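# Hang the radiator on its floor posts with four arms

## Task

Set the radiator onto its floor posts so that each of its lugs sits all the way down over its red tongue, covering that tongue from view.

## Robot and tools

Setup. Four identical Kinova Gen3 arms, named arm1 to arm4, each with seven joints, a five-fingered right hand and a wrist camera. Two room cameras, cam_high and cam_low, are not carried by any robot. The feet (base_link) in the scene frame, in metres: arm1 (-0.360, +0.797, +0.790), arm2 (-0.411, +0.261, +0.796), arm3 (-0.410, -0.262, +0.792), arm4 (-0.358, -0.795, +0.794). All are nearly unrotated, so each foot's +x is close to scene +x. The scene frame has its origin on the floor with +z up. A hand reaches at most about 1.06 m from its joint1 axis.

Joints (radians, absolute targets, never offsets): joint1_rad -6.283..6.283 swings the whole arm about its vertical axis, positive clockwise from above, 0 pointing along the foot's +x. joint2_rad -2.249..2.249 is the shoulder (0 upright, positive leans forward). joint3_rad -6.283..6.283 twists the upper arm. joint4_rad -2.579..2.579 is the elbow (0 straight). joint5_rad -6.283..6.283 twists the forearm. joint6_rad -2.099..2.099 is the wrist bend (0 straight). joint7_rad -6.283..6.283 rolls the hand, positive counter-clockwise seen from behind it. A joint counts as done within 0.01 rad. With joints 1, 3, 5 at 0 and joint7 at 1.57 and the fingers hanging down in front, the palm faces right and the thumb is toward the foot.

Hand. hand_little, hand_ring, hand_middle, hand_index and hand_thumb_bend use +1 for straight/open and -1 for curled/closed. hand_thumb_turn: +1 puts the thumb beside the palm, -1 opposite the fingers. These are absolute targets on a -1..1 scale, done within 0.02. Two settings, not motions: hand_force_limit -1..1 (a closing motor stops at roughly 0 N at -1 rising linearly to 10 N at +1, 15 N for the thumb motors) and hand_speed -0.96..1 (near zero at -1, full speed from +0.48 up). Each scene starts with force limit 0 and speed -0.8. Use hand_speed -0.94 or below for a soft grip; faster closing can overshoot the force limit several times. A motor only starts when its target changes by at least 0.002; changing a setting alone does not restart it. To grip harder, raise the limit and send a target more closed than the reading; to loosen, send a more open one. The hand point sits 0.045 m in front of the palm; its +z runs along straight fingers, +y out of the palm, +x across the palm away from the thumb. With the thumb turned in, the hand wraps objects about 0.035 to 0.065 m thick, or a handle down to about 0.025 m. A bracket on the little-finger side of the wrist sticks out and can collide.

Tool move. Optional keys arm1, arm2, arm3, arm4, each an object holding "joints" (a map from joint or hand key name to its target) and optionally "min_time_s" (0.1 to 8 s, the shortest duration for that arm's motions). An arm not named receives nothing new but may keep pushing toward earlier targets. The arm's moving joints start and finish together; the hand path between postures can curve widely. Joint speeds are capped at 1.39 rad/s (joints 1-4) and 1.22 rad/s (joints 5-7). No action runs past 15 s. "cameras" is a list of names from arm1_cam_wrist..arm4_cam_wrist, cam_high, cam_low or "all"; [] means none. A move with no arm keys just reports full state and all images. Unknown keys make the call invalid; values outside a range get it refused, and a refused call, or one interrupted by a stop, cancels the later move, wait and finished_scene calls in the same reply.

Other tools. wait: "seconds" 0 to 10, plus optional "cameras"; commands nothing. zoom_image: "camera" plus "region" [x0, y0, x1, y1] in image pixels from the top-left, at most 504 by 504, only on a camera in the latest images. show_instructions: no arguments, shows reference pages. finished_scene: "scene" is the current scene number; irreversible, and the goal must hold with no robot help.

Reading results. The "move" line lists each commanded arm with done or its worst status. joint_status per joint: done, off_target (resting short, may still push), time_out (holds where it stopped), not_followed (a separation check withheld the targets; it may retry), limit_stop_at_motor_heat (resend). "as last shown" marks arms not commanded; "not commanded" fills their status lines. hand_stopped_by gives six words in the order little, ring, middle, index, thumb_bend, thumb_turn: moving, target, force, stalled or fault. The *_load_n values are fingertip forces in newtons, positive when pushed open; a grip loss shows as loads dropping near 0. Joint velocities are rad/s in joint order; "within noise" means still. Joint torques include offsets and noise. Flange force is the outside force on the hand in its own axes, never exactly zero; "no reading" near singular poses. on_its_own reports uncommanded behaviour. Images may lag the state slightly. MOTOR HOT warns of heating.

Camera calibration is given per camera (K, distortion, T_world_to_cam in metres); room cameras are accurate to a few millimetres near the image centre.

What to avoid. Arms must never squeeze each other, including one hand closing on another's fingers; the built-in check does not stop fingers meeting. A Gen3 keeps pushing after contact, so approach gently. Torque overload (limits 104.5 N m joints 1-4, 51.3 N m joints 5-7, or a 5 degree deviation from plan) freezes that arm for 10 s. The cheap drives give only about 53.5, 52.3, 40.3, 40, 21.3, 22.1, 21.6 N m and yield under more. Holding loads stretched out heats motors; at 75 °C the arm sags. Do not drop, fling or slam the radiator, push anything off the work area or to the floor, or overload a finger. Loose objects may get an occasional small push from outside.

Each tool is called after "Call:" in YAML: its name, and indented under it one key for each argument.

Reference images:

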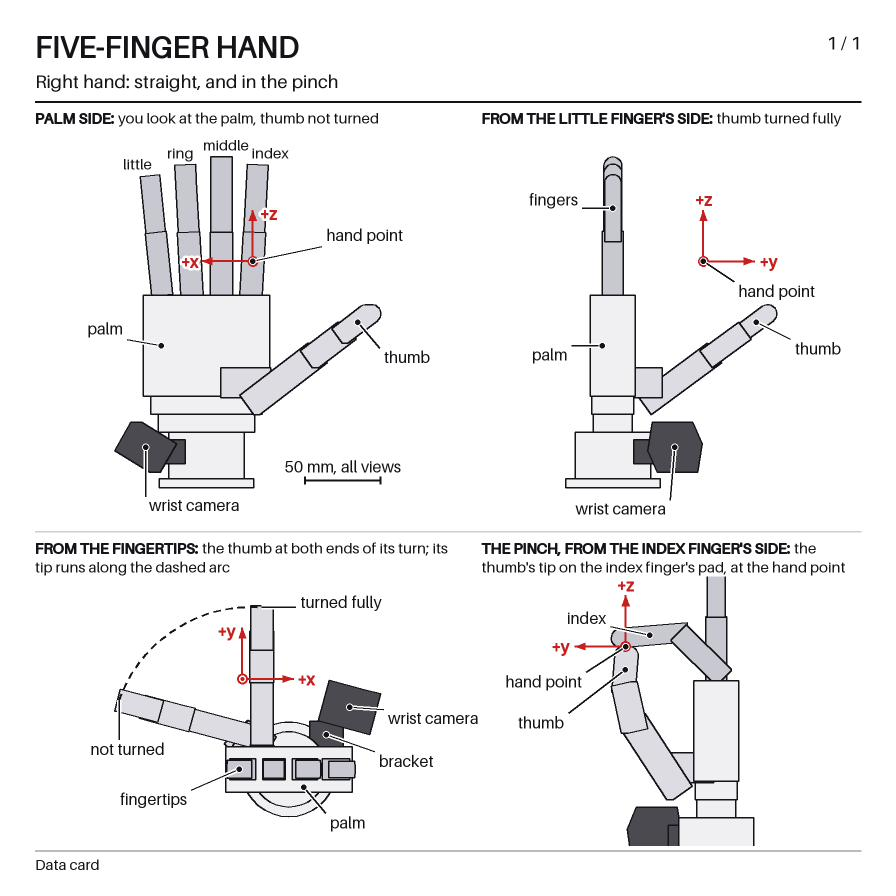

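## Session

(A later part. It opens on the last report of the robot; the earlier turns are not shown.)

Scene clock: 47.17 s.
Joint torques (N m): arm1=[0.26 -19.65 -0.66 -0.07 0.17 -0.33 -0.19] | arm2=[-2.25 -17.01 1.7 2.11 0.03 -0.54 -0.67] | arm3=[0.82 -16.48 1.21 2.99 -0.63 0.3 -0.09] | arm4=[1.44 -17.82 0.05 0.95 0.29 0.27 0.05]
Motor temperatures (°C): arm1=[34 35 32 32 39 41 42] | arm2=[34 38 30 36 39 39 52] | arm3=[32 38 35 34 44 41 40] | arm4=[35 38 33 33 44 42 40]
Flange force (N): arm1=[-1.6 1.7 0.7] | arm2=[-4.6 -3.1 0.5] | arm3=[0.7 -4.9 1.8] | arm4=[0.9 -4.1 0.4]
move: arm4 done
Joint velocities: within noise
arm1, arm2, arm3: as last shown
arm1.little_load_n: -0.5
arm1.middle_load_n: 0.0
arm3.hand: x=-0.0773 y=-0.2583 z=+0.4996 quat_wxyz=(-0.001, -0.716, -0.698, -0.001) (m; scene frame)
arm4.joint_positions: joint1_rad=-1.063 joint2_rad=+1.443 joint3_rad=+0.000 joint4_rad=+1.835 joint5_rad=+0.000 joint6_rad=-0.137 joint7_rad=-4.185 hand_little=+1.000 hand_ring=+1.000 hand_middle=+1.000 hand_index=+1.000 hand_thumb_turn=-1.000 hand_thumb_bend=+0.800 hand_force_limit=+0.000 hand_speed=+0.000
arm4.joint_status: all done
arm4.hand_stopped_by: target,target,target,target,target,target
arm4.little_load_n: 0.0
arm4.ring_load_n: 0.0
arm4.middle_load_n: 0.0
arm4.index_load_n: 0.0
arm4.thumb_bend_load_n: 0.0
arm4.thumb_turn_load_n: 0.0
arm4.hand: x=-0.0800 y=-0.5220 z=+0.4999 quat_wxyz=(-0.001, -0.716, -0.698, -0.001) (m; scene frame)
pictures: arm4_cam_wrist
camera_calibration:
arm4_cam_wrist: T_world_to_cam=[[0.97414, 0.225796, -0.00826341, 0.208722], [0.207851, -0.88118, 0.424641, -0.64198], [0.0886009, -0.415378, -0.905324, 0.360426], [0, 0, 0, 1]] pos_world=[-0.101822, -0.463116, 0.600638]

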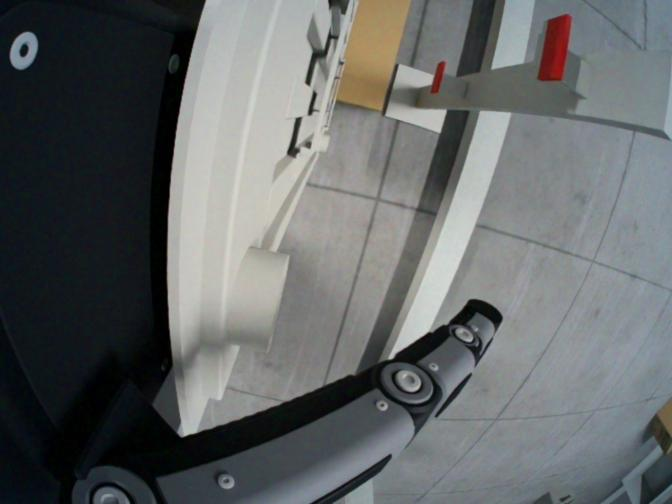

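Call:
move:
  arm4: {"joints":{"joint1_rad":-1.05634,"joint2_rad":1.44283,"joint4_rad":1.83015,"joint6_rad":-0.13138,"joint7_rad":-4.17843},"min_time_s":1.2}

Scene clock: 48.90 s.
Joint torques (N m): arm1=[0.91 -19.29 0.29 0.72 0.23 -0.02 -0.17] | arm2=[-2.22 -16.26 1.86 2.94 0.06 -0.1 -0.61] | arm3=[0.86 -16.48 1.17 2.96 -0.64 0.31 -0.12] | arm4=[2.72 -18.26 2.23 0.24 0.28 -0.06 0.17]
Motor temperatures (°C): arm1=[34 35 32 32 39 41 42] | arm2=[34 38 30 36 39 39 52] | arm3=[32 38 35 34 44 41 40] | arm4=[35 38 33 33 44 42 40]
Flange force (N): arm1=[-1.9 3.8 1.5] | arm2=[-4.5 -1.8 0.6] | arm3=[0.7 -5.0 1.7] | arm4=[2.0 -7.9 -0.1]
move: arm4 done
Joint velocities: within noise
arm1, arm2, arm3: as last shown
arm1.little_load_n: 0.0
arm1.hand: x=-0.0552 y=+0.4071 z=+0.4999 quat_wxyz=(+0.007, -0.716, -0.698, +0.001) (m; scene frame)
arm2.hand: x=-0.0659 y=+0.1611 z=+0.4994 quat_wxyz=(+0.005, -0.716, -0.698, -0.003) (m; scene frame)
arm4.joint_positions: joint1_rad=-1.056 joint2_rad=+1.443 joint3_rad=+0.000 joint4_rad=+1.830 joint5_rad=+0.000 joint6_rad=-0.131 joint7_rad=-4.178 hand_little=+1.000 hand_ring=+1.000 hand_middle=+1.000 hand_index=+1.000 hand_thumb_turn=-1.000 hand_thumb_bend=+0.800 hand_force_limit=+0.000 hand_speed=+0.000
arm4.joint_status: all done
arm4.hand_stopped_by: target,target,target,target,target,target
arm4.little_load_n: 0.0
arm4.ring_load_n: 0.0
arm4.middle_load_n: 0.0
arm4.index_load_n: 0.0
arm4.thumb_bend_load_n: 0.0
arm4.thumb_turn_load_n: 0.0
arm4.hand: x=-0.0769 y=-0.5221 z=+0.4999 quat_wxyz=(-0.001, -0.716, -0.698, -0.001) (m; scene frame)
pictures: none

Call:
move:
  arm1: {"joints":{"joint1_rad":0.87657,"joint2_rad":1.40932,"joint4_rad":1.66033,"joint6_rad":0.07195,"joint7_rad":-2.26352},"min_time_s":1.5}
  arm2: {"joints":{"joint1_rad":0.15297,"joint2_rad":1.49496,"joint4_rad":2.05019,"joint6_rad":-0.40356,"joint7_rad":-3.01112},"min_time_s":1.5}
  arm3: {"joints":{"joint1_rad":-0.15792,"joint2_rad":1.51457,"joint4_rad":2.10514,"joint6_rad":-0.47812,"joint7_rad":-3.39001},"min_time_s":1.5}
  cameras: ["arm1_cam_wrist","arm4_cam_wrist","cam_low"]

Scene clock: 51.47 s.
Joint torques (N m): arm1=[0.28 -19.81 -0.65 -0.14 0.14 -0.35 -0.17] | arm2=[-2.37 -16.98 1.55 2.15 0.07 -0.49 -0.65] | arm3=[0.81 -16.56 1.18 2.92 -0.64 0.28 -0.13] | arm4=[1.48 -17.84 0.05 0.9 0.29 0.26 0.06]
Motor temperatures (°C): arm1=[34 35 32 32 39 41 42] | arm2=[34 38 30 36 39 39 52] | arm3=[32 38 35 34 44 41 40] | arm4=[35 38 33 33 44 42 40]
Flange force (N): arm1=[-1.5 1.7 0.9] | arm2=[-5.0 -3.0 0.5] | arm3=[0.5 -4.9 1.8] | arm4=[1.0 -4.2 0.3]
move: arm1 done; arm2 done; arm3 done
Joint velocities: within noise
arm1.joint_positions: joint1_rad=+0.877 joint2_rad=+1.409 joint3_rad=+0.000 joint4_rad=+1.660 joint5_rad=+0.000 joint6_rad=+0.072 joint7_rad=-2.263 hand_little=+1.000 hand_ring=+1.000 hand_middle=+1.000 hand_index=+1.000 hand_thumb_turn=-1.000 hand_thumb_bend=+0.800 hand_force_limit=+0.000 hand_speed=+0.000
arm1.joint_status: all done
arm1.hand_stopped_by: target,target,target,target,target,target
arm1.little_load_n: 0.0
arm1.ring_load_n: 0.0
arm1.middle_load_n: 0.0
arm1.index_load_n: 0.0
arm1.thumb_bend_load_n: 0.0
arm1.thumb_turn_load_n: -0.5
arm1.hand: x=-0.0522 y=+0.4072 z=+0.4999 quat_wxyz=(+0.007, -0.716, -0.698, +0.001) (m; scene frame)
arm2.joint_positions: joint1_rad=+0.153 joint2_rad=+1.495 joint3_rad=+0.000 joint4_rad=+2.050 joint5_rad=+0.000 joint6_rad=-0.404 joint7_rad=-3.011 hand_little=+1.000 hand_ring=+1.000 hand_middle=+1.000 hand_index=+1.000 hand_thumb_turn=-1.000 hand_thumb_bend=+0.800 hand_force_limit=+0.000 hand_speed=+0.000
arm2.joint_status: all done
arm2.hand_stopped_by: target,target,target,target,target,target
arm2.little_load_n: 0.0
arm2.ring_load_n: 0.0
arm2.middle_load_n: 0.0
arm2.index_load_n: 0.0
arm2.thumb_bend_load_n: 0.0
arm2.thumb_turn_load_n: 0.0
arm2.hand: x=-0.0640 y=+0.1611 z=+0.4994 quat_wxyz=(+0.005, -0.716, -0.698, -0.003) (m; scene frame)
arm3.joint_positions: joint1_rad=-0.158 joint2_rad=+1.515 joint3_rad=+0.000 joint4_rad=+2.105 joint5_rad=+0.000 joint6_rad=-0.478 joint7_rad=-3.390 hand_little=+1.000 hand_ring=+1.000 hand_middle=+1.000 hand_index=+1.000 hand_thumb_turn=-1.000 hand_thumb_bend=+0.800 hand_force_limit=+0.000 hand_speed=+0.000
arm3.joint_status: all done
arm3.hand_stopped_by: target,target,target,target,target,target
arm3.little_load_n: 0.0
arm3.ring_load_n: 0.0
arm3.middle_load_n: 0.0
arm3.index_load_n: 0.0
arm3.thumb_bend_load_n: 0.0
arm3.thumb_turn_load_n: 0.0
arm3.hand: x=-0.0757 y=-0.2583 z=+0.4996 quat_wxyz=(-0.001, -0.716, -0.698, -0.001) (m; scene frame)
arm4: as last shown
pictures: arm1_cam_wrist, arm4_cam_wrist, cam_low
camera_calibration:
arm1_cam_wrist: T_world_to_cam=[[0.980064, 0.196406, 0.0299894, -0.0502173], [0.163731, -0.883906, 0.438067, 0.161181], [0.112547, -0.424423, -0.898442, 0.743648], [0, 0, 0, 1]] pos_world=[-0.0608692, 0.467953, 0.599022]
arm4_cam_wrist: T_world_to_cam=[[0.974131, 0.225837, -0.00817537, 0.205765], [0.20785, -0.881171, 0.42466, -0.642611], [0.0887002, -0.415374, -0.905316, 0.360166], [0, 0, 0, 1]] pos_world=[-0.0988227, -0.463116, 0.600638]

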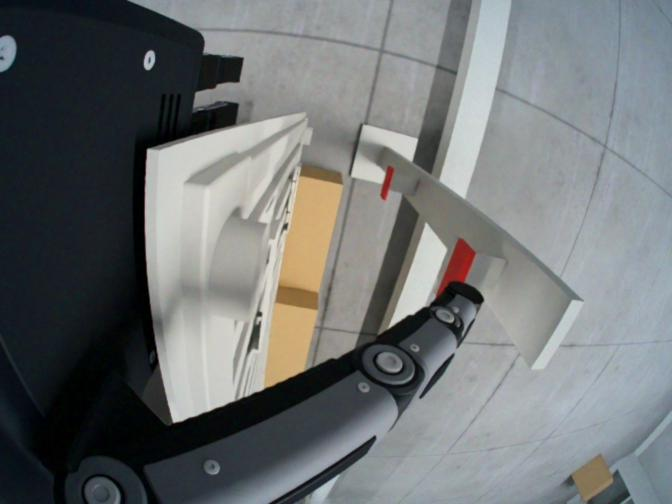

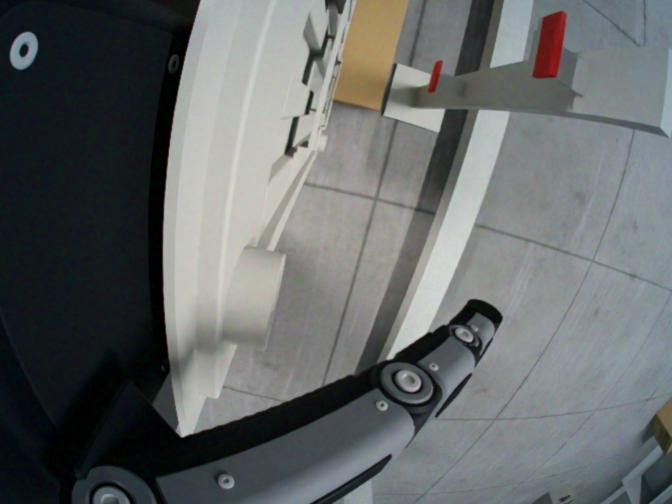

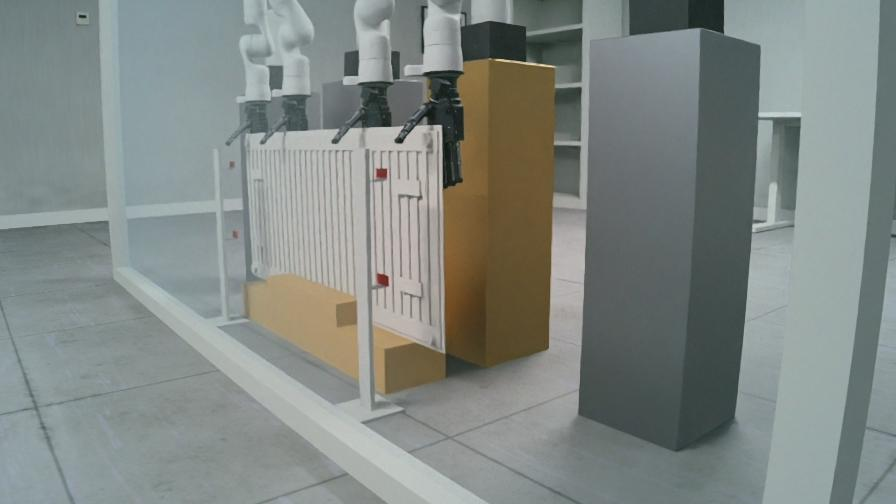

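Call:
move:
  arm1: {"joints":{"hand_thumb_bend":-0.95,"hand_speed":-0.6,"hand_force_limit":1.0}}
  arm4: {"joints":{"hand_thumb_bend":-0.95,"hand_speed":-0.6,"hand_force_limit":1.0}}
  cameras: ["arm1_cam_wrist","arm4_cam_wrist","cam_low"]

Scene clock: 55.47 s.
Joint torques (N m): arm1=[0.64 -19.09 0.3 0.54 0.28 0.09 -0.11] | arm2=[-2.31 -16.99 1.56 2.08 0.06 -0.5 -0.66] | arm3=[0.81 -16.52 1.19 2.93 -0.62 0.31 -0.09] | arm4=[1.08 -18.66 -0.33 1.22 0.5 0.39 0.26]
Motor temperatures (°C): arm1=[34 34 32 32 39 41 42] | arm2=[34 38 30 36 39 39 52] | arm3=[32 38 35 34 44 41 40] | arm4=[35 38 33 33 44 42 40]
Flange force (N): arm1=[-1.5 2.9 0.7] | arm2=[-4.8 -3.1 0.4] | arm3=[0.6 -4.9 1.7] | arm4=[0.9 -3.6 3.0]
move: arm1 off_target; arm4 off_target
Joint velocities: within noise
arm1.joint_positions: joint1_rad=+0.877 joint2_rad=+1.409 joint3_rad=+0.000 joint4_rad=+1.660 joint5_rad=+0.000 joint6_rad=+0.072 joint7_rad=-2.264 hand_little=+1.000 hand_ring=+1.000 hand_middle=+1.000 hand_index=+1.000 hand_thumb_turn=-1.000 hand_thumb_bend=-0.403 hand_force_limit=+1.000 hand_speed=-0.600
arm1.joint_status: hand_thumb_bend off_target (ended at -0.403, target -0.950); the others done
arm1.hand_stopped_by: target,target,target,target,force,target
arm1.little_load_n: 0.0
arm1.ring_load_n: 0.0
arm1.middle_load_n: 0.0
arm1.index_load_n: 0.0
arm1.thumb_bend_load_n: 17.5
arm1.thumb_turn_load_n: 4.5
arm1.hand: x=-0.0522 y=+0.4072 z=+0.4999 quat_wxyz=(+0.007, -0.716, -0.698, +0.001) (m; scene frame)
arm2, arm3: as last shown
arm4.joint_positions: joint1_rad=-1.056 joint2_rad=+1.443 joint3_rad=+0.000 joint4_rad=+1.830 joint5_rad=+0.000 joint6_rad=-0.131 joint7_rad=-4.178 hand_little=+1.000 hand_ring=+1.000 hand_middle=+1.000 hand_index=+1.000 hand_thumb_turn=-1.000 hand_thumb_bend=-0.439 hand_force_limit=+1.000 hand_speed=-0.600
arm4.joint_status: hand_thumb_bend off_target (ended at -0.439, target -0.950); the others done
arm4.hand_stopped_by: target,target,target,target,force,target
arm4.little_load_n: 0.0
arm4.ring_load_n: 0.0
arm4.middle_load_n: 0.0
arm4.index_load_n: -0.5
arm4.thumb_bend_load_n: 16.5
arm4.thumb_turn_load_n: 1.5
arm4.hand: x=-0.0769 y=-0.5221 z=+0.4999 quat_wxyz=(-0.001, -0.716, -0.698, -0.001) (m; scene frame)
pictures: arm1_cam_wrist, arm4_cam_wrist, cam_low
camera_calibration:
arm1_cam_wrist: T_world_to_cam=[[0.980064, 0.196406, 0.0299894, -0.0502173], [0.163731, -0.883906, 0.438067, 0.161181], [0.112547, -0.424423, -0.898442, 0.743648], [0, 0, 0, 1]] pos_world=[-0.0608692, 0.467953, 0.599022]
arm4_cam_wrist: T_world_to_cam=[[0.974131, 0.225837, -0.00817537, 0.205765], [0.20785, -0.881171, 0.42466, -0.642611], [0.0887002, -0.415374, -0.905316, 0.360166], [0, 0, 0, 1]] pos_world=[-0.0988227, -0.463116, 0.600638]

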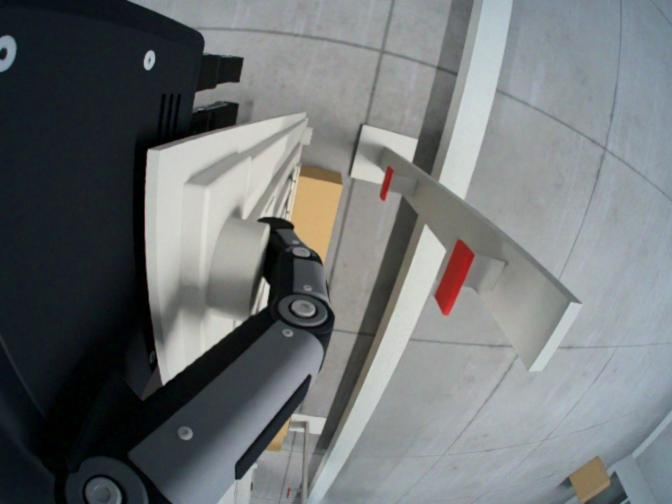

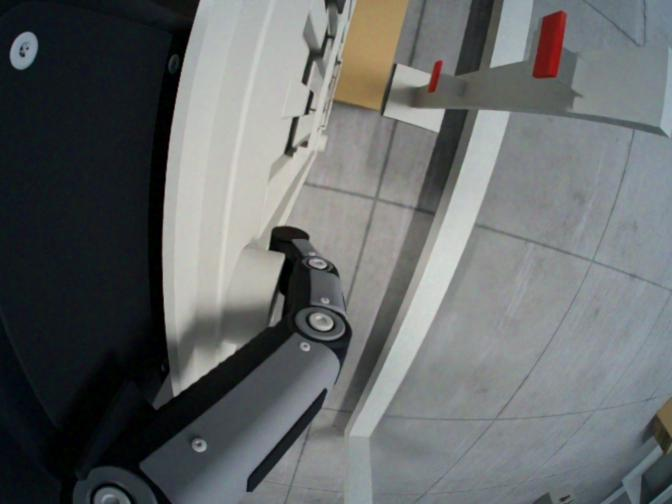

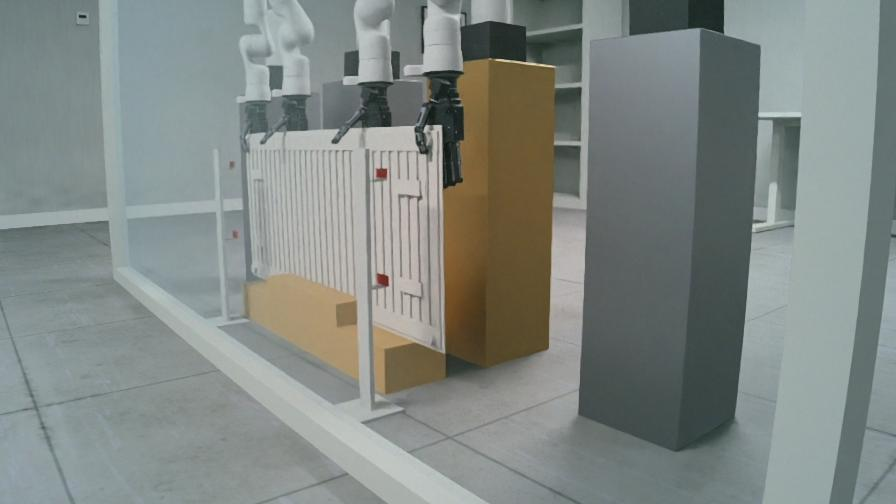

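Call:
zoom_image:
  camera: "arm1_cam_wrist"
  region: [180, 140, 340, 340]

Call:
zoom_image:
  camera: "cam_low"
  region: [400, 110, 460, 170]

Call:
zoom_image:
  camera: "arm4_cam_wrist"
  region: [180, 200, 370, 400]

Call:
zoom_image:
  camera: "cam_low"
  region: [220, 100, 320, 200]

Scaled by 2.520 from the camera's 672x504 image, which has a finer 960x720 frame.

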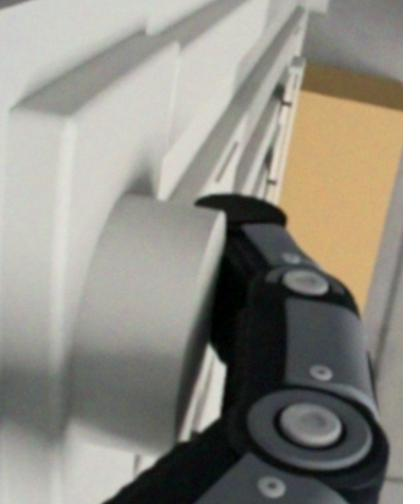

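Scaled by 8.400 from the camera's 896x504 image, which has a finer 1280x720 frame.

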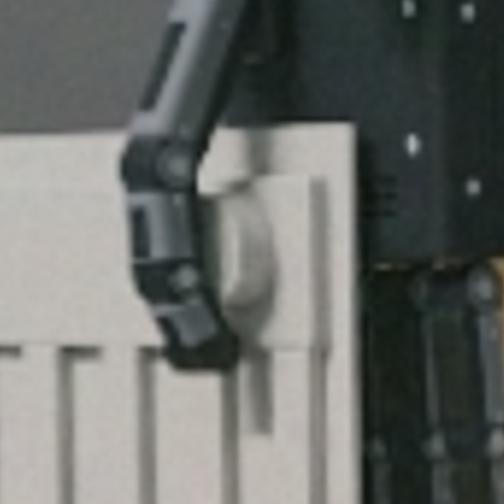

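Scaled by 2.520 from the camera's 672x504 image, which has a finer 960x720 frame.

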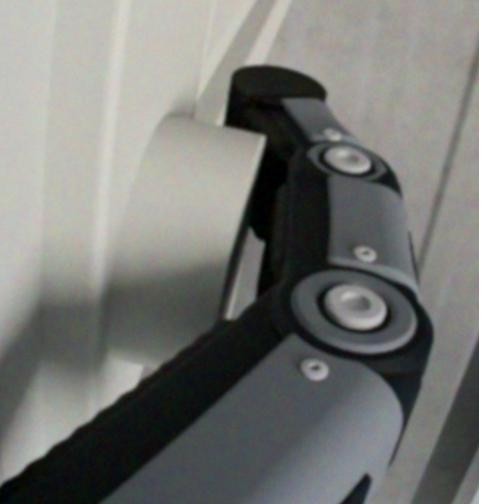

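Scaled by 5.040 from the camera's 896x504 image, which has a finer 1280x720 frame.

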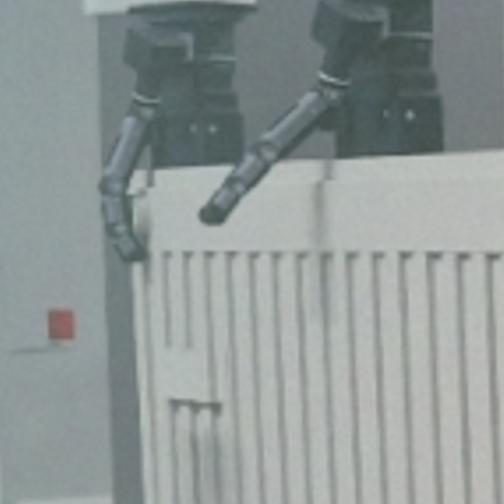

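Call:
move:
  arm1: {"joints":{"joint2_rad":1.40218,"joint4_rad":1.66593,"joint6_rad":0.07349},"min_time_s":1.5}
  arm4: {"joints":{"joint2_rad":1.43553,"joint4_rad":1.8362,"joint6_rad":-0.13013},"min_time_s":1.5}

Call:
move:
  arm1: {"joints":{"hand_thumb_bend":-0.97}}
  arm4: {"joints":{"hand_thumb_bend":-0.97}}
  cameras: ["arm1_cam_wrist","arm4_cam_wrist"]

Scene clock: 58.63 s.
Joint torques (N m): arm1=[0.54 -32.02 0.23 0.18 0.27 -0.2 -0.05] | arm2=[-2.35 -17.03 1.51 2.14 0.06 -0.49 -0.62] | arm3=[0.9 -16.53 1.22 2.89 -0.62 0.31 -0.11] | arm4=[1.61 -29.76 1.82 5.22 0.25 1.68 0.18]
Motor temperatures (°C): arm1=[34 35 32 32 39 41 42] | arm2=[34 38 30 36 39 39 52] | arm3=[32 38 35 34 44 41 40] | arm4=[35 38 33 33 44 42 40]
Flange force (N): arm1=[-3.2 4.0 30.7] | arm2=[-4.9 -3.0 0.6] | arm3=[0.8 -5.1 1.7] | arm4=[4.9 -2.3 38.7]
move: arm1 done; arm4 done
Joint velocities: within noise
arm1.joint_positions: joint1_rad=+0.877 joint2_rad=+1.402 joint3_rad=+0.000 joint4_rad=+1.666 joint5_rad=+0.000 joint6_rad=+0.073 joint7_rad=-2.263 hand_little=+1.000 hand_ring=+1.000 hand_middle=+1.000 hand_index=+1.000 hand_thumb_turn=-1.000 hand_thumb_bend=-0.401 hand_force_limit=+1.000 hand_speed=-0.600
arm1.joint_status: all done
arm1.hand_stopped_by: target,target,target,target,force,target
arm1.little_load_n: 0.0
arm1.ring_load_n: 0.0
arm1.middle_load_n: -0.5
arm1.index_load_n: 0.0
arm1.thumb_bend_load_n: 24.0
arm1.thumb_turn_load_n: 4.5
arm1.hand: x=-0.0522 y=+0.4072 z=+0.5029 quat_wxyz=(+0.007, -0.716, -0.698, +0.001) (m; scene frame)
arm2, arm3: as last shown
arm3.index_load_n: -0.5
arm4.joint_positions: joint1_rad=-1.056 joint2_rad=+1.436 joint3_rad=+0.000 joint4_rad=+1.836 joint5_rad=+0.000 joint6_rad=-0.130 joint7_rad=-4.178 hand_little=+1.000 hand_ring=+1.000 hand_middle=+1.000 hand_index=+1.000 hand_thumb_turn=-1.000 hand_thumb_bend=-0.438 hand_force_limit=+1.000 hand_speed=-0.600
arm4.joint_status: all done
arm4.hand_stopped_by: target,target,target,target,force,target
arm4.little_load_n: 0.0
arm4.ring_load_n: 0.0
arm4.middle_load_n: 0.0
arm4.index_load_n: 0.0
arm4.thumb_bend_load_n: 22.0
arm4.thumb_turn_load_n: 1.0
arm4.hand: x=-0.0770 y=-0.5221 z=+0.5029 quat_wxyz=(-0.001, -0.716, -0.698, -0.001) (m; scene frame)
pictures: none

Scene clock: 58.97 s.
Joint torques (N m): arm1=[0.58 -32.02 0.24 0.11 0.27 -0.25 -0.07] | arm2=[-2.39 -17.01 1.5 2.17 0.06 -0.51 -0.64] | arm3=[0.84 -16.51 1.23 2.89 -0.64 0.31 -0.11] | arm4=[1.63 -29.83 1.9 5.22 0.25 1.68 0.18]
Motor temperatures (°C): arm1=[34 35 32 32 39 41 42] | arm2=[34 38 30 36 39 39 52] | arm3=[32 38 35 34 44 41 40] | arm4=[35 38 33 33 44 42 40]
Flange force (N): arm1=[-3.1 4.0 30.5] | arm2=[-5.1 -2.9 0.6] | arm3=[0.7 -5.1 1.6] | arm4=[4.9 -2.4 38.9]
move: arm1 off_target; arm4 off_target
Joint velocities: within noise
arm1.joint_positions: joint1_rad=+0.877 joint2_rad=+1.402 joint3_rad=+0.000 joint4_rad=+1.666 joint5_rad=+0.000 joint6_rad=+0.073 joint7_rad=-2.263 hand_little=+1.000 hand_ring=+1.000 hand_middle=+1.000 hand_index=+1.000 hand_thumb_turn=-1.000 hand_thumb_bend=-0.401 hand_force_limit=+1.000 hand_speed=-0.600
arm1.joint_status: hand_thumb_bend off_target (ended at -0.401, target -0.970)
arm1.hand_stopped_by: target,target,target,target,force,target
arm1.little_load_n: 0.0
arm1.ring_load_n: 0.0
arm1.middle_load_n: 0.0
arm1.index_load_n: 0.0
arm1.thumb_bend_load_n: 24.0
arm1.thumb_turn_load_n: 5.0
arm1.hand: x=-0.0522 y=+0.4072 z=+0.5029 quat_wxyz=(+0.007, -0.716, -0.698, +0.001) (m; scene frame)
arm2, arm3: as last shown
arm3.index_load_n: 0.0
arm3.thumb_bend_load_n: -0.5
arm4.joint_positions: joint1_rad=-1.056 joint2_rad=+1.436 joint3_rad=+0.000 joint4_rad=+1.836 joint5_rad=+0.000 joint6_rad=-0.130 joint7_rad=-4.178 hand_little=+1.000 hand_ring=+1.000 hand_middle=+1.000 hand_index=+1.000 hand_thumb_turn=-1.000 hand_thumb_bend=-0.438 hand_force_limit=+1.000 hand_speed=-0.600
arm4.joint_status: hand_thumb_bend off_target (ended at -0.438, target -0.970)
arm4.hand_stopped_by: target,target,target,target,force,target
arm4.little_load_n: 0.0
arm4.ring_load_n: 0.0
arm4.middle_load_n: 0.0
arm4.index_load_n: 0.0
arm4.thumb_bend_load_n: 21.5
arm4.thumb_turn_load_n: 1.0
arm4.hand: x=-0.0770 y=-0.5221 z=+0.5029 quat_wxyz=(-0.001, -0.716, -0.698, -0.001) (m; scene frame)
pictures: arm1_cam_wrist, arm4_cam_wrist
camera_calibration:
arm1_cam_wrist: T_world_to_cam=[[0.980064, 0.196406, 0.0299894, -0.0503073], [0.163731, -0.883906, 0.438067, 0.159867], [0.112547, -0.424423, -0.898442, 0.746343], [0, 0, 0, 1]] pos_world=[-0.0608692, 0.467953, 0.602022]
arm4_cam_wrist: T_world_to_cam=[[0.974139, 0.225798, -0.00826411, 0.205826], [0.207853, -0.881179, 0.424641, -0.643877], [0.0886009, -0.415378, -0.905324, 0.362876], [0, 0, 0, 1]] pos_world=[-0.0988225, -0.463116, 0.603638]

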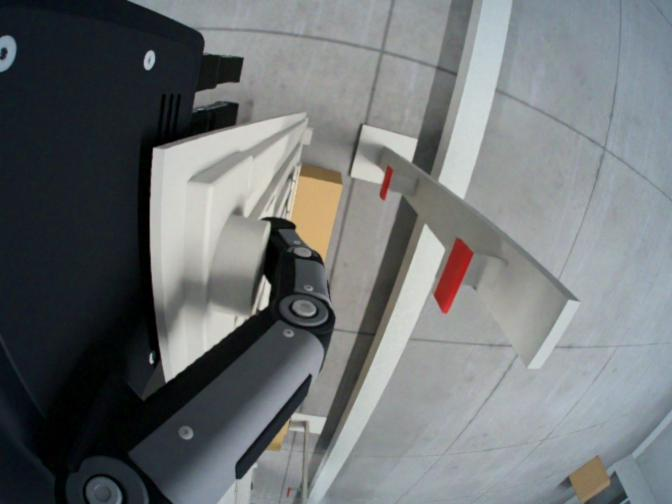

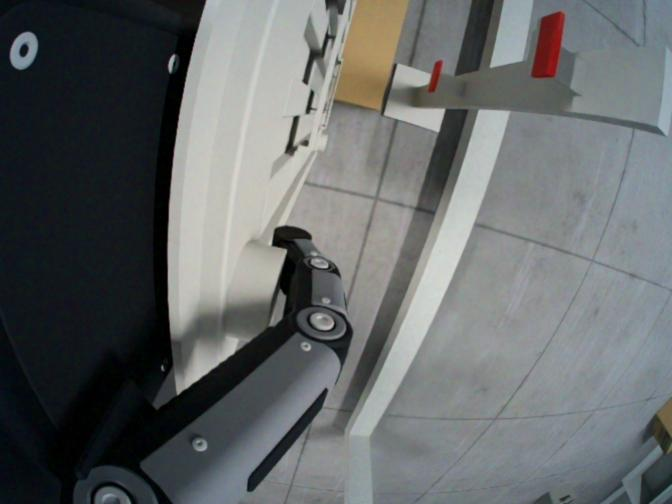

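Call:
move:
  arm1: {"joints":{"joint2_rad":1.40932,"joint4_rad":1.66033,"joint6_rad":0.07195},"min_time_s":1.2}
  arm4: {"joints":{"joint2_rad":1.44283,"joint4_rad":1.83015,"joint6_rad":-0.13138},"min_time_s":1.2}

Call:
move:
  arm1: {"joints":{"hand_thumb_bend":-0.1}}
  arm4: {"joints":{"hand_thumb_bend":-0.1}}

Call:
move:
  arm1: {"joints":{"joint2_rad":1.39980,"joint4_rad":1.66779,"joint6_rad":0.07401},"min_time_s":1.2}
  arm4: {"joints":{"joint2_rad":1.43431,"joint4_rad":1.83721,"joint6_rad":-0.12992},"min_time_s":1.2}

Call:
move:
  arm1: {"joints":{"hand_thumb_bend":-0.95}}
  arm4: {"joints":{"hand_thumb_bend":-0.95}}
  cameras: ["arm1_cam_wrist","arm4_cam_wrist","cam_low"]

Scene clock: 61.17 s.
Joint torques (N m): arm1=[0.3 -17.21 -0.17 0.64 0.27 0.11 -0.1] | arm2=[-2.22 -16.35 1.87 2.9 0.05 -0.1 -0.61] | arm3=[0.85 -16.5 1.17 2.89 -0.67 0.28 -0.09] | arm4=[1.25 -16.53 -0.29 1.21 0.48 0.49 0.17]
Motor temperatures (°C): arm1=[34 35 32 32 39 41 42] | arm2=[34 38 30 36 39 39 52] | arm3=[32 38 35 34 44 41 40] | arm4=[35 38 33 33 44 42 40]
Flange force (N): arm1=[-1.9 2.3 -3.6] | arm2=[-4.5 -1.7 0.7] | arm3=[0.6 -4.9 1.6] | arm4=[1.3 -3.7 -2.2]
move: arm1 done; arm4 done
Joint velocities: within noise
arm1.joint_positions: joint1_rad=+0.877 joint2_rad=+1.409 joint3_rad=+0.000 joint4_rad=+1.660 joint5_rad=+0.000 joint6_rad=+0.072 joint7_rad=-2.263 hand_little=+1.000 hand_ring=+1.000 hand_middle=+1.000 hand_index=+1.000 hand_thumb_turn=-1.000 hand_thumb_bend=-0.401 hand_force_limit=+1.000 hand_speed=-0.600
arm1.joint_status: all done
arm1.hand_stopped_by: target,target,target,target,force,target
arm1.little_load_n: 0.0
arm1.ring_load_n: 0.0
arm1.middle_load_n: 0.0
arm1.index_load_n: 0.0
arm1.thumb_bend_load_n: 18.0
arm1.thumb_turn_load_n: 3.5
arm1.hand: x=-0.0522 y=+0.4072 z=+0.4999 quat_wxyz=(+0.007, -0.716, -0.698, +0.001) (m; scene frame)
arm2, arm3: as last shown
arm3.little_load_n: -0.5
arm3.thumb_bend_load_n: 0.0
arm3.thumb_turn_load_n: -0.5
arm4.joint_positions: joint1_rad=-1.056 joint2_rad=+1.443 joint3_rad=+0.000 joint4_rad=+1.830 joint5_rad=+0.000 joint6_rad=-0.131 joint7_rad=-4.178 hand_little=+1.000 hand_ring=+1.000 hand_middle=+1.000 hand_index=+1.000 hand_thumb_turn=-1.000 hand_thumb_bend=-0.438 hand_force_limit=+1.000 hand_speed=-0.600
arm4.joint_status: all done
arm4.hand_stopped_by: target,target,target,target,force,target
arm4.little_load_n: 0.5
arm4.ring_load_n: 0.0
arm4.middle_load_n: 0.0
arm4.index_load_n: 0.0
arm4.thumb_bend_load_n: 16.5
arm4.thumb_turn_load_n: 1.5
arm4.hand: x=-0.0769 y=-0.5221 z=+0.4999 quat_wxyz=(-0.001, -0.716, -0.698, -0.001) (m; scene frame)
pictures: none

Scene clock: 62.27 s.
Joint torques (N m): arm1=[0.9 -19.31 0.32 0.69 0.22 0.01 -0.14] | arm2=[-2.16 -16.28 1.86 2.89 0.06 -0.13 -0.61] | arm3=[0.85 -16.54 1.18 2.93 -0.65 0.29 -0.08] | arm4=[1.49 -17.92 0.15 0.84 0.28 0.25 0.05]
Motor temperatures (°C): arm1=[34 35 32 32 39 41 42] | arm2=[34 38 30 36 39 39 52] | arm3=[32 38 35 34 44 41 40] | arm4=[35 38 33 33 44 42 40]
Flange force (N): arm1=[-1.8 3.8 1.5] | arm2=[-4.4 -1.6 0.5] | arm3=[0.7 -4.9 1.8] | arm4=[0.8 -4.3 0.4]
move: arm1 done; arm4 done
Joint velocities: within noise
arm1.joint_positions: joint1_rad=+0.877 joint2_rad=+1.409 joint3_rad=+0.000 joint4_rad=+1.660 joint5_rad=+0.000 joint6_rad=+0.072 joint7_rad=-2.263 hand_little=+1.000 hand_ring=+1.000 hand_middle=+1.000 hand_index=+1.000 hand_thumb_turn=-1.000 hand_thumb_bend=-0.100 hand_force_limit=+1.000 hand_speed=-0.600
arm1.joint_status: all done
arm1.hand_stopped_by: target,target,target,target,target,target
arm1.little_load_n: 0.0
arm1.ring_load_n: 0.0
arm1.middle_load_n: 0.0
arm1.index_load_n: 0.0
arm1.thumb_bend_load_n: 0.0
arm1.thumb_turn_load_n: 0.0
arm1.hand: x=-0.0522 y=+0.4073 z=+0.4999 quat_wxyz=(+0.007, -0.716, -0.698, +0.001) (m; scene frame)
arm2, arm3: as last shown
arm3.thumb_turn_load_n: 0.0
arm4.joint_positions: joint1_rad=-1.056 joint2_rad=+1.443 joint3_rad=+0.000 joint4_rad=+1.830 joint5_rad=+0.000 joint6_rad=-0.131 joint7_rad=-4.178 hand_little=+1.000 hand_ring=+1.000 hand_middle=+1.000 hand_index=+1.000 hand_thumb_turn=-1.000 hand_thumb_bend=-0.100 hand_force_limit=+1.000 hand_speed=-0.600
arm4.joint_status: all done
arm4.hand_stopped_by: target,target,target,target,target,target
arm4.little_load_n: 0.0
arm4.ring_load_n: 0.0
arm4.middle_load_n: 0.0
arm4.index_load_n: 0.0
arm4.thumb_bend_load_n: 0.0
arm4.thumb_turn_load_n: 0.0
arm4.hand: x=-0.0770 y=-0.5221 z=+0.4999 quat_wxyz=(-0.001, -0.716, -0.698, -0.001) (m; scene frame)
pictures: none

Scene clock: 63.77 s.
Joint torques (N m): arm1=[0.22 -20.19 -0.55 -0.04 0.24 -0.34 -0.1] | arm2=[-2.21 -16.31 1.86 2.89 0.04 -0.11 -0.6] | arm3=[0.82 -16.5 1.21 2.91 -0.62 0.29 -0.07] | arm4=[1.65 -18.15 0.45 0.69 0.3 0.13 0.1]
Motor temperatures (°C): arm1=[34 35 32 32 39 41 42] | arm2=[34 38 30 36 39 39 52] | arm3=[32 39 35 34 44 41 40] | arm4=[35 38 33 33 44 42 40]
Flange force (N): arm1=[-1.8 2.0 2.0] | arm2=[-4.5 -1.7 0.6] | arm3=[0.7 -4.9 1.7] | arm4=[1.0 -4.8 0.6]
move: arm1 done; arm4 done
Joint velocities: within noise
arm1.joint_positions: joint1_rad=+0.877 joint2_rad=+1.400 joint3_rad=+0.000 joint4_rad=+1.668 joint5_rad=+0.000 joint6_rad=+0.074 joint7_rad=-2.263 hand_little=+1.000 hand_ring=+1.000 hand_middle=+1.000 hand_index=+1.000 hand_thumb_turn=-1.000 hand_thumb_bend=-0.100 hand_force_limit=+1.000 hand_speed=-0.600
arm1.joint_status: all done
arm1.hand_stopped_by: target,target,target,target,target,target
arm1.little_load_n: 0.0
arm1.ring_load_n: 0.0
arm1.middle_load_n: 0.0
arm1.index_load_n: 0.0
arm1.thumb_bend_load_n: 0.0
arm1.thumb_turn_load_n: 0.0
arm1.hand: x=-0.0522 y=+0.4072 z=+0.5039 quat_wxyz=(+0.007, -0.716, -0.698, +0.001) (m; scene frame)
arm2, arm3: as last shown
arm3.little_load_n: 0.0
arm4.joint_positions: joint1_rad=-1.056 joint2_rad=+1.434 joint3_rad=+0.000 joint4_rad=+1.837 joint5_rad=+0.000 joint6_rad=-0.130 joint7_rad=-4.178 hand_little=+1.000 hand_ring=+1.000 hand_middle=+1.000 hand_index=+1.000 hand_thumb_turn=-1.000 hand_thumb_bend=-0.100 hand_force_limit=+1.000 hand_speed=-0.600
arm4.joint_status: all done
arm4.hand_stopped_by: target,target,target,target,target,target
arm4.little_load_n: 0.0
arm4.ring_load_n: 0.0
arm4.middle_load_n: 0.0
arm4.index_load_n: 0.0
arm4.thumb_bend_load_n: 0.0
arm4.thumb_turn_load_n: 0.0
arm4.hand: x=-0.0770 y=-0.5221 z=+0.5034 quat_wxyz=(-0.001, -0.716, -0.698, -0.001) (m; scene frame)
pictures: none

Scene clock: 65.57 s.
Joint torques (N m): arm1=[0.22 -20.69 -0.31 0.13 0.26 -0.12 -0.06] | arm2=[-2.23 -16.3 1.89 2.91 0.03 -0.1 -0.59] | arm3=[0.8 -16.51 1.2 2.93 -0.63 0.29 -0.1] | arm4=[0.97 -18.97 -0.59 1.53 0.46 0.54 0.17]
Motor temperatures (°C): arm1=[34 35 32 32 39 41 42] | arm2=[34 38 30 36 39 39 52] | arm3=[32 39 35 34 44 41 40] | arm4=[35 38 33 33 44 42 40]
Flange force (N): arm1=[-1.8 2.0 3.7] | arm2=[-4.6 -1.7 0.6] | arm3=[0.6 -4.9 1.7] | arm4=[1.0 -3.0 4.5]
move: arm1 off_target; arm4 off_target
Joint velocities: within noise
arm1.joint_positions: joint1_rad=+0.877 joint2_rad=+1.400 joint3_rad=+0.000 joint4_rad=+1.668 joint5_rad=+0.000 joint6_rad=+0.074 joint7_rad=-2.263 hand_little=+1.000 hand_ring=+1.000 hand_middle=+1.000 hand_index=+1.000 hand_thumb_turn=-1.000 hand_thumb_bend=-0.353 hand_force_limit=+1.000 hand_speed=-0.600
arm1.joint_status: hand_thumb_bend off_target (ended at -0.353, target -0.950)
arm1.hand_stopped_by: target,target,target,target,force,target
arm1.little_load_n: 0.0
arm1.ring_load_n: 0.0
arm1.middle_load_n: 0.5
arm1.index_load_n: 0.0
arm1.thumb_bend_load_n: 16.0
arm1.thumb_turn_load_n: 3.0
arm1.hand: x=-0.0522 y=+0.4072 z=+0.5039 quat_wxyz=(+0.007, -0.716, -0.698, +0.001) (m; scene frame)
arm2, arm3: as last shown
arm2.middle_load_n: 0.5
arm4.joint_positions: joint1_rad=-1.056 joint2_rad=+1.434 joint3_rad=+0.000 joint4_rad=+1.837 joint5_rad=+0.000 joint6_rad=-0.130 joint7_rad=-4.178 hand_little=+1.000 hand_ring=+1.000 hand_middle=+1.000 hand_index=+1.000 hand_thumb_turn=-1.000 hand_thumb_bend=-0.390 hand_force_limit=+1.000 hand_speed=-0.600
arm4.joint_status: hand_thumb_bend off_target (ended at -0.390, target -0.950)
arm4.hand_stopped_by: target,target,target,target,force,target
arm4.little_load_n: 0.0
arm4.ring_load_n: 0.0
arm4.middle_load_n: 0.0
arm4.index_load_n: 0.0
arm4.thumb_bend_load_n: 15.0
arm4.thumb_turn_load_n: 1.0
arm4.hand: x=-0.0769 y=-0.5221 z=+0.5034 quat_wxyz=(-0.001, -0.716, -0.698, -0.001) (m; scene frame)
pictures: arm1_cam_wrist, arm4_cam_wrist, cam_low
camera_calibration:
arm1_cam_wrist: T_world_to_cam=[[0.980064, 0.196406, 0.0299894, -0.0503373], [0.163731, -0.883906, 0.438067, 0.159429], [0.112547, -0.424423, -0.898442, 0.747241], [0, 0, 0, 1]] pos_world=[-0.0608692, 0.467953, 0.603022]
arm4_cam_wrist: T_world_to_cam=[[0.974131, 0.225837, -0.00817537, 0.205794], [0.20785, -0.881171, 0.42466, -0.644097], [0.0887002, -0.415374, -0.905316, 0.363335], [0, 0, 0, 1]] pos_world=[-0.0988227, -0.463116, 0.604138]

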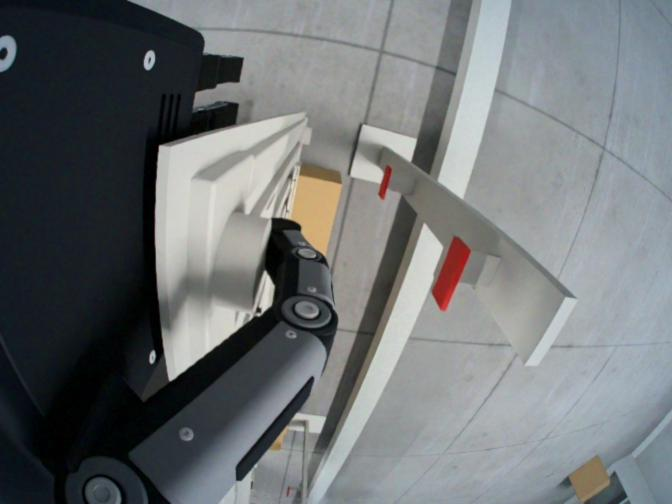

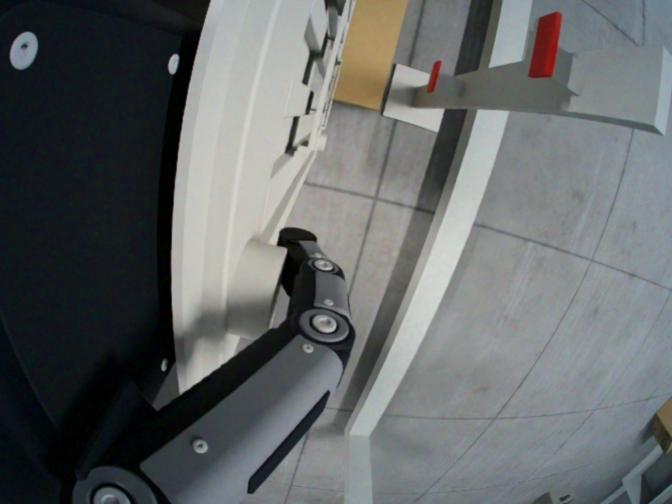

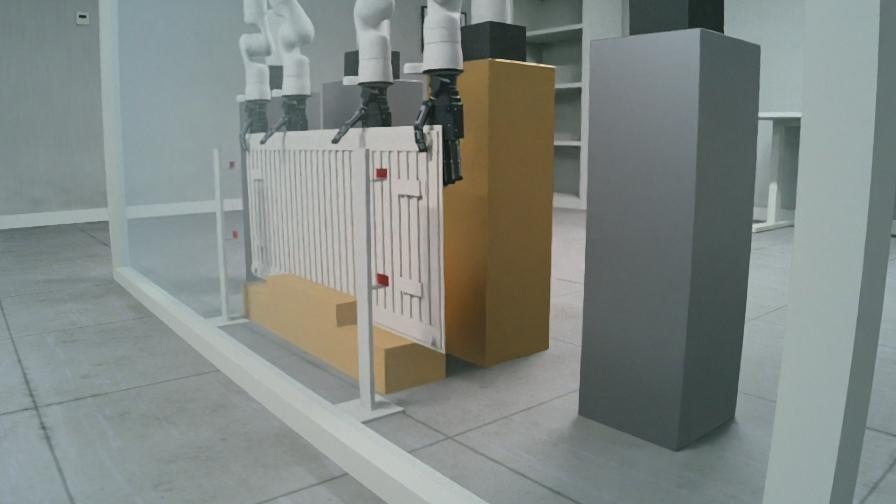

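Call:
move:
  arm1: {"joints":{"hand_thumb_bend":-0.1}}
  arm4: {"joints":{"hand_thumb_bend":-0.1}}

Call:
move:
  arm1: {"joints":{"joint2_rad":1.41979,"joint4_rad":1.65212,"joint6_rad":0.06969},"min_time_s":1.2}
  arm4: {"joints":{"joint2_rad":1.45013,"joint4_rad":1.8241,"joint6_rad":-0.13263},"min_time_s":1.2}

Call:
move:
  arm1: {"joints":{"hand_thumb_bend":-0.95}}
  arm4: {"joints":{"hand_thumb_bend":-0.95}}
  cameras: ["arm1_cam_wrist","cam_low"]

Scene clock: 67.57 s.
Joint torques (N m): arm1=[0.42 -20.08 -0.38 -0.06 0.23 -0.31 -0.1] | arm2=[-2.18 -16.35 1.87 2.87 0.05 -0.12 -0.6] | arm3=[0.82 -16.51 1.22 2.9 -0.63 0.29 -0.08] | arm4=[1.79 -18.12 0.69 0.67 0.29 0.15 0.08]
Motor temperatures (°C): arm1=[34 35 32 32 39 41 42] | arm2=[34 38 30 36 39 39 52] | arm3=[32 39 35 34 44 41 40] | arm4=[35 39 33 33 44 42 40]
Flange force (N): arm1=[-1.4 2.2 1.8] | arm2=[-4.4 -1.8 0.6] | arm3=[0.7 -4.9 1.7] | arm4=[1.1 -5.2 0.5]
move: arm1 done; arm4 done
Joint velocities: within noise
arm1.joint_positions: joint1_rad=+0.877 joint2_rad=+1.400 joint3_rad=+0.000 joint4_rad=+1.668 joint5_rad=+0.000 joint6_rad=+0.074 joint7_rad=-2.263 hand_little=+1.000 hand_ring=+1.000 hand_middle=+1.000 hand_index=+1.000 hand_thumb_turn=-1.000 hand_thumb_bend=-0.100 hand_force_limit=+1.000 hand_speed=-0.600
arm1.joint_status: all done
arm1.hand_stopped_by: target,target,target,target,target,target
arm1.little_load_n: 0.0
arm1.ring_load_n: 0.0
arm1.middle_load_n: 0.0
arm1.index_load_n: 0.0
arm1.thumb_bend_load_n: 0.0
arm1.thumb_turn_load_n: 0.0
arm1.hand: x=-0.0522 y=+0.4072 z=+0.5039 quat_wxyz=(+0.007, -0.716, -0.698, +0.001) (m; scene frame)
arm2.joint_positions: joint1_rad=+0.153 joint2_rad=+1.495 joint3_rad=+0.000 joint4_rad=+2.050 joint5_rad=+0.000 joint6_rad=-0.404 joint7_rad=-3.011 hand_little=+1.000 hand_ring=+1.000 hand_middle=+1.000 hand_index=+1.000 hand_thumb_turn=-1.000 hand_thumb_bend=+0.800 hand_force_limit=+0.000 hand_speed=+0.000
arm2.joint_status: not commanded
arm2.hand_stopped_by: target,target,target,target,target,target
arm2.little_load_n: 0.0
arm2.ring_load_n: 0.0
arm2.middle_load_n: 0.0
arm2.index_load_n: 0.0
arm2.thumb_bend_load_n: 0.0
arm2.thumb_turn_load_n: 0.0
arm2.hand: x=-0.0640 y=+0.1611 z=+0.4994 quat_wxyz=(+0.005, -0.716, -0.698, -0.003) (m; scene frame)
arm3.joint_positions: joint1_rad=-0.158 joint2_rad=+1.515 joint3_rad=+0.000 joint4_rad=+2.105 joint5_rad=+0.000 joint6_rad=-0.478 joint7_rad=-3.390 hand_little=+1.000 hand_ring=+1.000 hand_middle=+1.000 hand_index=+1.000 hand_thumb_turn=-1.000 hand_thumb_bend=+0.800 hand_force_limit=+0.000 hand_speed=+0.000
arm3.joint_status: not commanded
arm3.hand_stopped_by: target,target,target,target,target,target
arm3.little_load_n: 0.0
arm3.ring_load_n: 0.0
arm3.middle_load_n: 0.0
arm3.index_load_n: 0.0
arm3.thumb_bend_load_n: -0.5
arm3.thumb_turn_load_n: 0.0
arm3.hand: x=-0.0757 y=-0.2583 z=+0.4996 quat_wxyz=(-0.001, -0.716, -0.698, -0.001) (m; scene frame)
arm4.joint_positions: joint1_rad=-1.056 joint2_rad=+1.434 joint3_rad=+0.000 joint4_rad=+1.837 joint5_rad=+0.000 joint6_rad=-0.130 joint7_rad=-4.178 hand_little=+1.000 hand_ring=+1.000 hand_middle=+1.000 hand_index=+1.000 hand_thumb_turn=-1.000 hand_thumb_bend=-0.100 hand_force_limit=+1.000 hand_speed=-0.600
arm4.joint_status: all done
arm4.hand_stopped_by: target,target,target,target,target,target
arm4.little_load_n: 0.0
arm4.ring_load_n: 0.0
arm4.middle_load_n: 0.0
arm4.index_load_n: 0.0
arm4.thumb_bend_load_n: 0.0
arm4.thumb_turn_load_n: 0.0
arm4.hand: x=-0.0769 y=-0.5221 z=+0.5034 quat_wxyz=(-0.001, -0.716, -0.698, -0.001) (m; scene frame)
pictures: none

Scene clock: 69.07 s.
Joint torques (N m): arm1=[0.9 -19.28 0.33 0.71 0.23 0.01 -0.15] | arm2=[-2.22 -16.29 1.87 2.91 0.04 -0.12 -0.59] | arm3=[0.84 -16.52 1.2 2.88 -0.63 0.3 -0.1] | arm4=[1.46 -17.85 0.06 0.95 0.3 0.27 0.06]
Motor temperatures (°C): arm1=[34 35 32 32 39 41 42] | arm2=[34 38 30 36 39 39 52] | arm3=[32 39 35 34 44 41 40] | arm4=[35 39 33 33 44 42 40]
Flange force (N): arm1=[-1.8 3.8 1.4] | arm2=[-4.6 -1.6 0.6] | arm3=[0.7 -5.0 1.6] | arm4=[1.0 -4.1 0.4]
move: arm1 done; arm4 done
Joint velocities: within noise
arm1.joint_positions: joint1_rad=+0.877 joint2_rad=+1.420 joint3_rad=+0.000 joint4_rad=+1.652 joint5_rad=+0.000 joint6_rad=+0.070 joint7_rad=-2.263 hand_little=+1.000 hand_ring=+1.000 hand_middle=+1.000 hand_index=+1.000 hand_thumb_turn=-1.000 hand_thumb_bend=-0.100 hand_force_limit=+1.000 hand_speed=-0.600
arm1.joint_status: all done
arm1.hand_stopped_by: target,target,target,target,target,target
arm1.little_load_n: 0.0
arm1.ring_load_n: 0.0
arm1.middle_load_n: 0.0
arm1.index_load_n: 0.0
arm1.thumb_bend_load_n: 0.0
arm1.thumb_turn_load_n: 0.0
arm1.hand: x=-0.0523 y=+0.4073 z=+0.4955 quat_wxyz=(+0.007, -0.716, -0.698, +0.001) (m; scene frame)
arm2, arm3: as last shown
arm3.thumb_bend_load_n: 0.0
arm4.joint_positions: joint1_rad=-1.056 joint2_rad=+1.450 joint3_rad=+0.000 joint4_rad=+1.824 joint5_rad=+0.000 joint6_rad=-0.133 joint7_rad=-4.178 hand_little=+1.000 hand_ring=+1.000 hand_middle=+1.000 hand_index=+1.000 hand_thumb_turn=-1.000 hand_thumb_bend=-0.100 hand_force_limit=+1.000 hand_speed=-0.600
arm4.joint_status: all done
arm4.hand_stopped_by: target,target,target,target,target,target
arm4.little_load_n: 0.0
arm4.ring_load_n: 0.0
arm4.middle_load_n: 0.0
arm4.index_load_n: 0.0
arm4.thumb_bend_load_n: 0.0
arm4.thumb_turn_load_n: 0.0
arm4.hand: x=-0.0769 y=-0.5221 z=+0.4969 quat_wxyz=(-0.001, -0.716, -0.698, -0.001) (m; scene frame)
pictures: none

Scene clock: 70.87 s.
Joint torques (N m): arm1=[0.74 -19.5 0.32 1.12 0.24 0.3 -0.13] | arm2=[-2.21 -16.3 1.89 2.87 0.03 -0.12 -0.61] | arm3=[0.83 -16.5 1.18 2.87 -0.65 0.33 -0.07] | arm4=[0.99 -17.53 -0.6 1.7 0.42 0.62 0.14]
Motor temperatures (°C): arm1=[34 35 32 32 39 41 42] | arm2=[34 38 30 36 39 39 52] | arm3=[32 39 35 34 44 41 40] | arm4=[35 38 33 33 44 42 40]
Flange force (N): arm1=[-2.4 3.8 2.9] | arm2=[-4.6 -1.7 0.5] | arm3=[0.6 -5.1 1.6] | arm4=[1.4 -2.6 1.3]
move: arm1 off_target; arm4 off_target
Joint velocities: within noise
arm1.joint_positions: joint1_rad=+0.877 joint2_rad=+1.420 joint3_rad=+0.000 joint4_rad=+1.652 joint5_rad=+0.000 joint6_rad=+0.070 joint7_rad=-2.263 hand_little=+1.000 hand_ring=+1.000 hand_middle=+1.000 hand_index=+1.000 hand_thumb_turn=-1.000 hand_thumb_bend=-0.467 hand_force_limit=+1.000 hand_speed=-0.600
arm1.joint_status: hand_thumb_bend off_target (ended at -0.467, target -0.950)
arm1.hand_stopped_by: target,target,target,target,force,target
arm1.little_load_n: 0.0
arm1.ring_load_n: 0.0
arm1.middle_load_n: 0.0
arm1.index_load_n: 0.0
arm1.thumb_bend_load_n: 15.5
arm1.thumb_turn_load_n: 3.0
arm1.hand: x=-0.0523 y=+0.4073 z=+0.4955 quat_wxyz=(+0.007, -0.716, -0.698, +0.001) (m; scene frame)
arm2, arm3: as last shown
arm3.thumb_turn_load_n: -0.5
arm4.joint_positions: joint1_rad=-1.056 joint2_rad=+1.450 joint3_rad=+0.000 joint4_rad=+1.824 joint5_rad=+0.000 joint6_rad=-0.133 joint7_rad=-4.178 hand_little=+1.000 hand_ring=+1.000 hand_middle=+1.000 hand_index=+1.000 hand_thumb_turn=-1.000 hand_thumb_bend=-0.484 hand_force_limit=+1.000 hand_speed=-0.600
arm4.joint_status: hand_thumb_bend off_target (ended at -0.484, target -0.950)
arm4.hand_stopped_by: target,target,target,target,force,target
arm4.little_load_n: 0.0
arm4.ring_load_n: 0.0
arm4.middle_load_n: 0.0
arm4.index_load_n: 0.0
arm4.thumb_bend_load_n: 16.0
arm4.thumb_turn_load_n: 1.5
arm4.hand: x=-0.0769 y=-0.5221 z=+0.4969 quat_wxyz=(-0.001, -0.716, -0.698, -0.001) (m; scene frame)
pictures: arm1_cam_wrist, cam_low
camera_calibration:
arm1_cam_wrist: T_world_to_cam=[[0.980064, 0.196406, 0.0299894, -0.050007], [0.163731, -0.883906, 0.438067, 0.163213], [0.112547, -0.424423, -0.898442, 0.739748], [0, 0, 0, 1]] pos_world=[-0.0609692, 0.468053, 0.594622]

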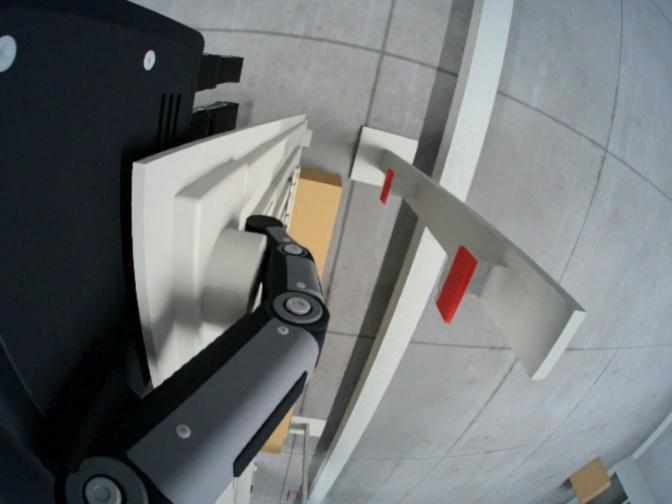

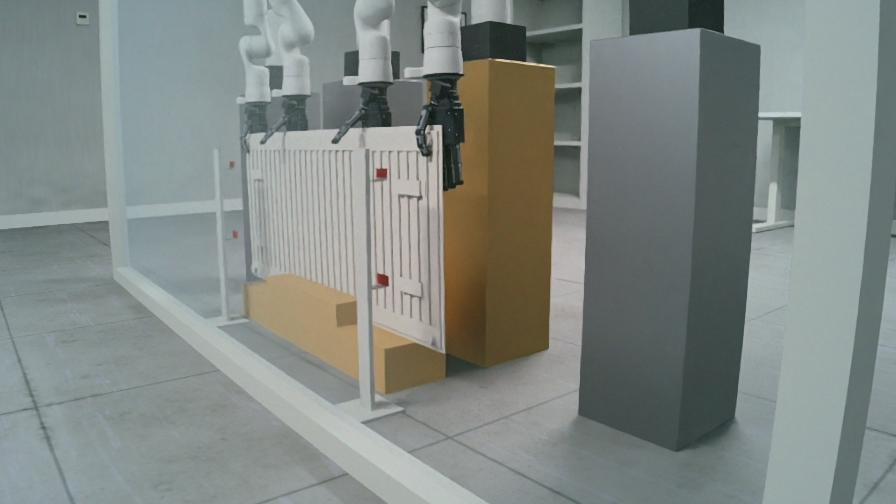

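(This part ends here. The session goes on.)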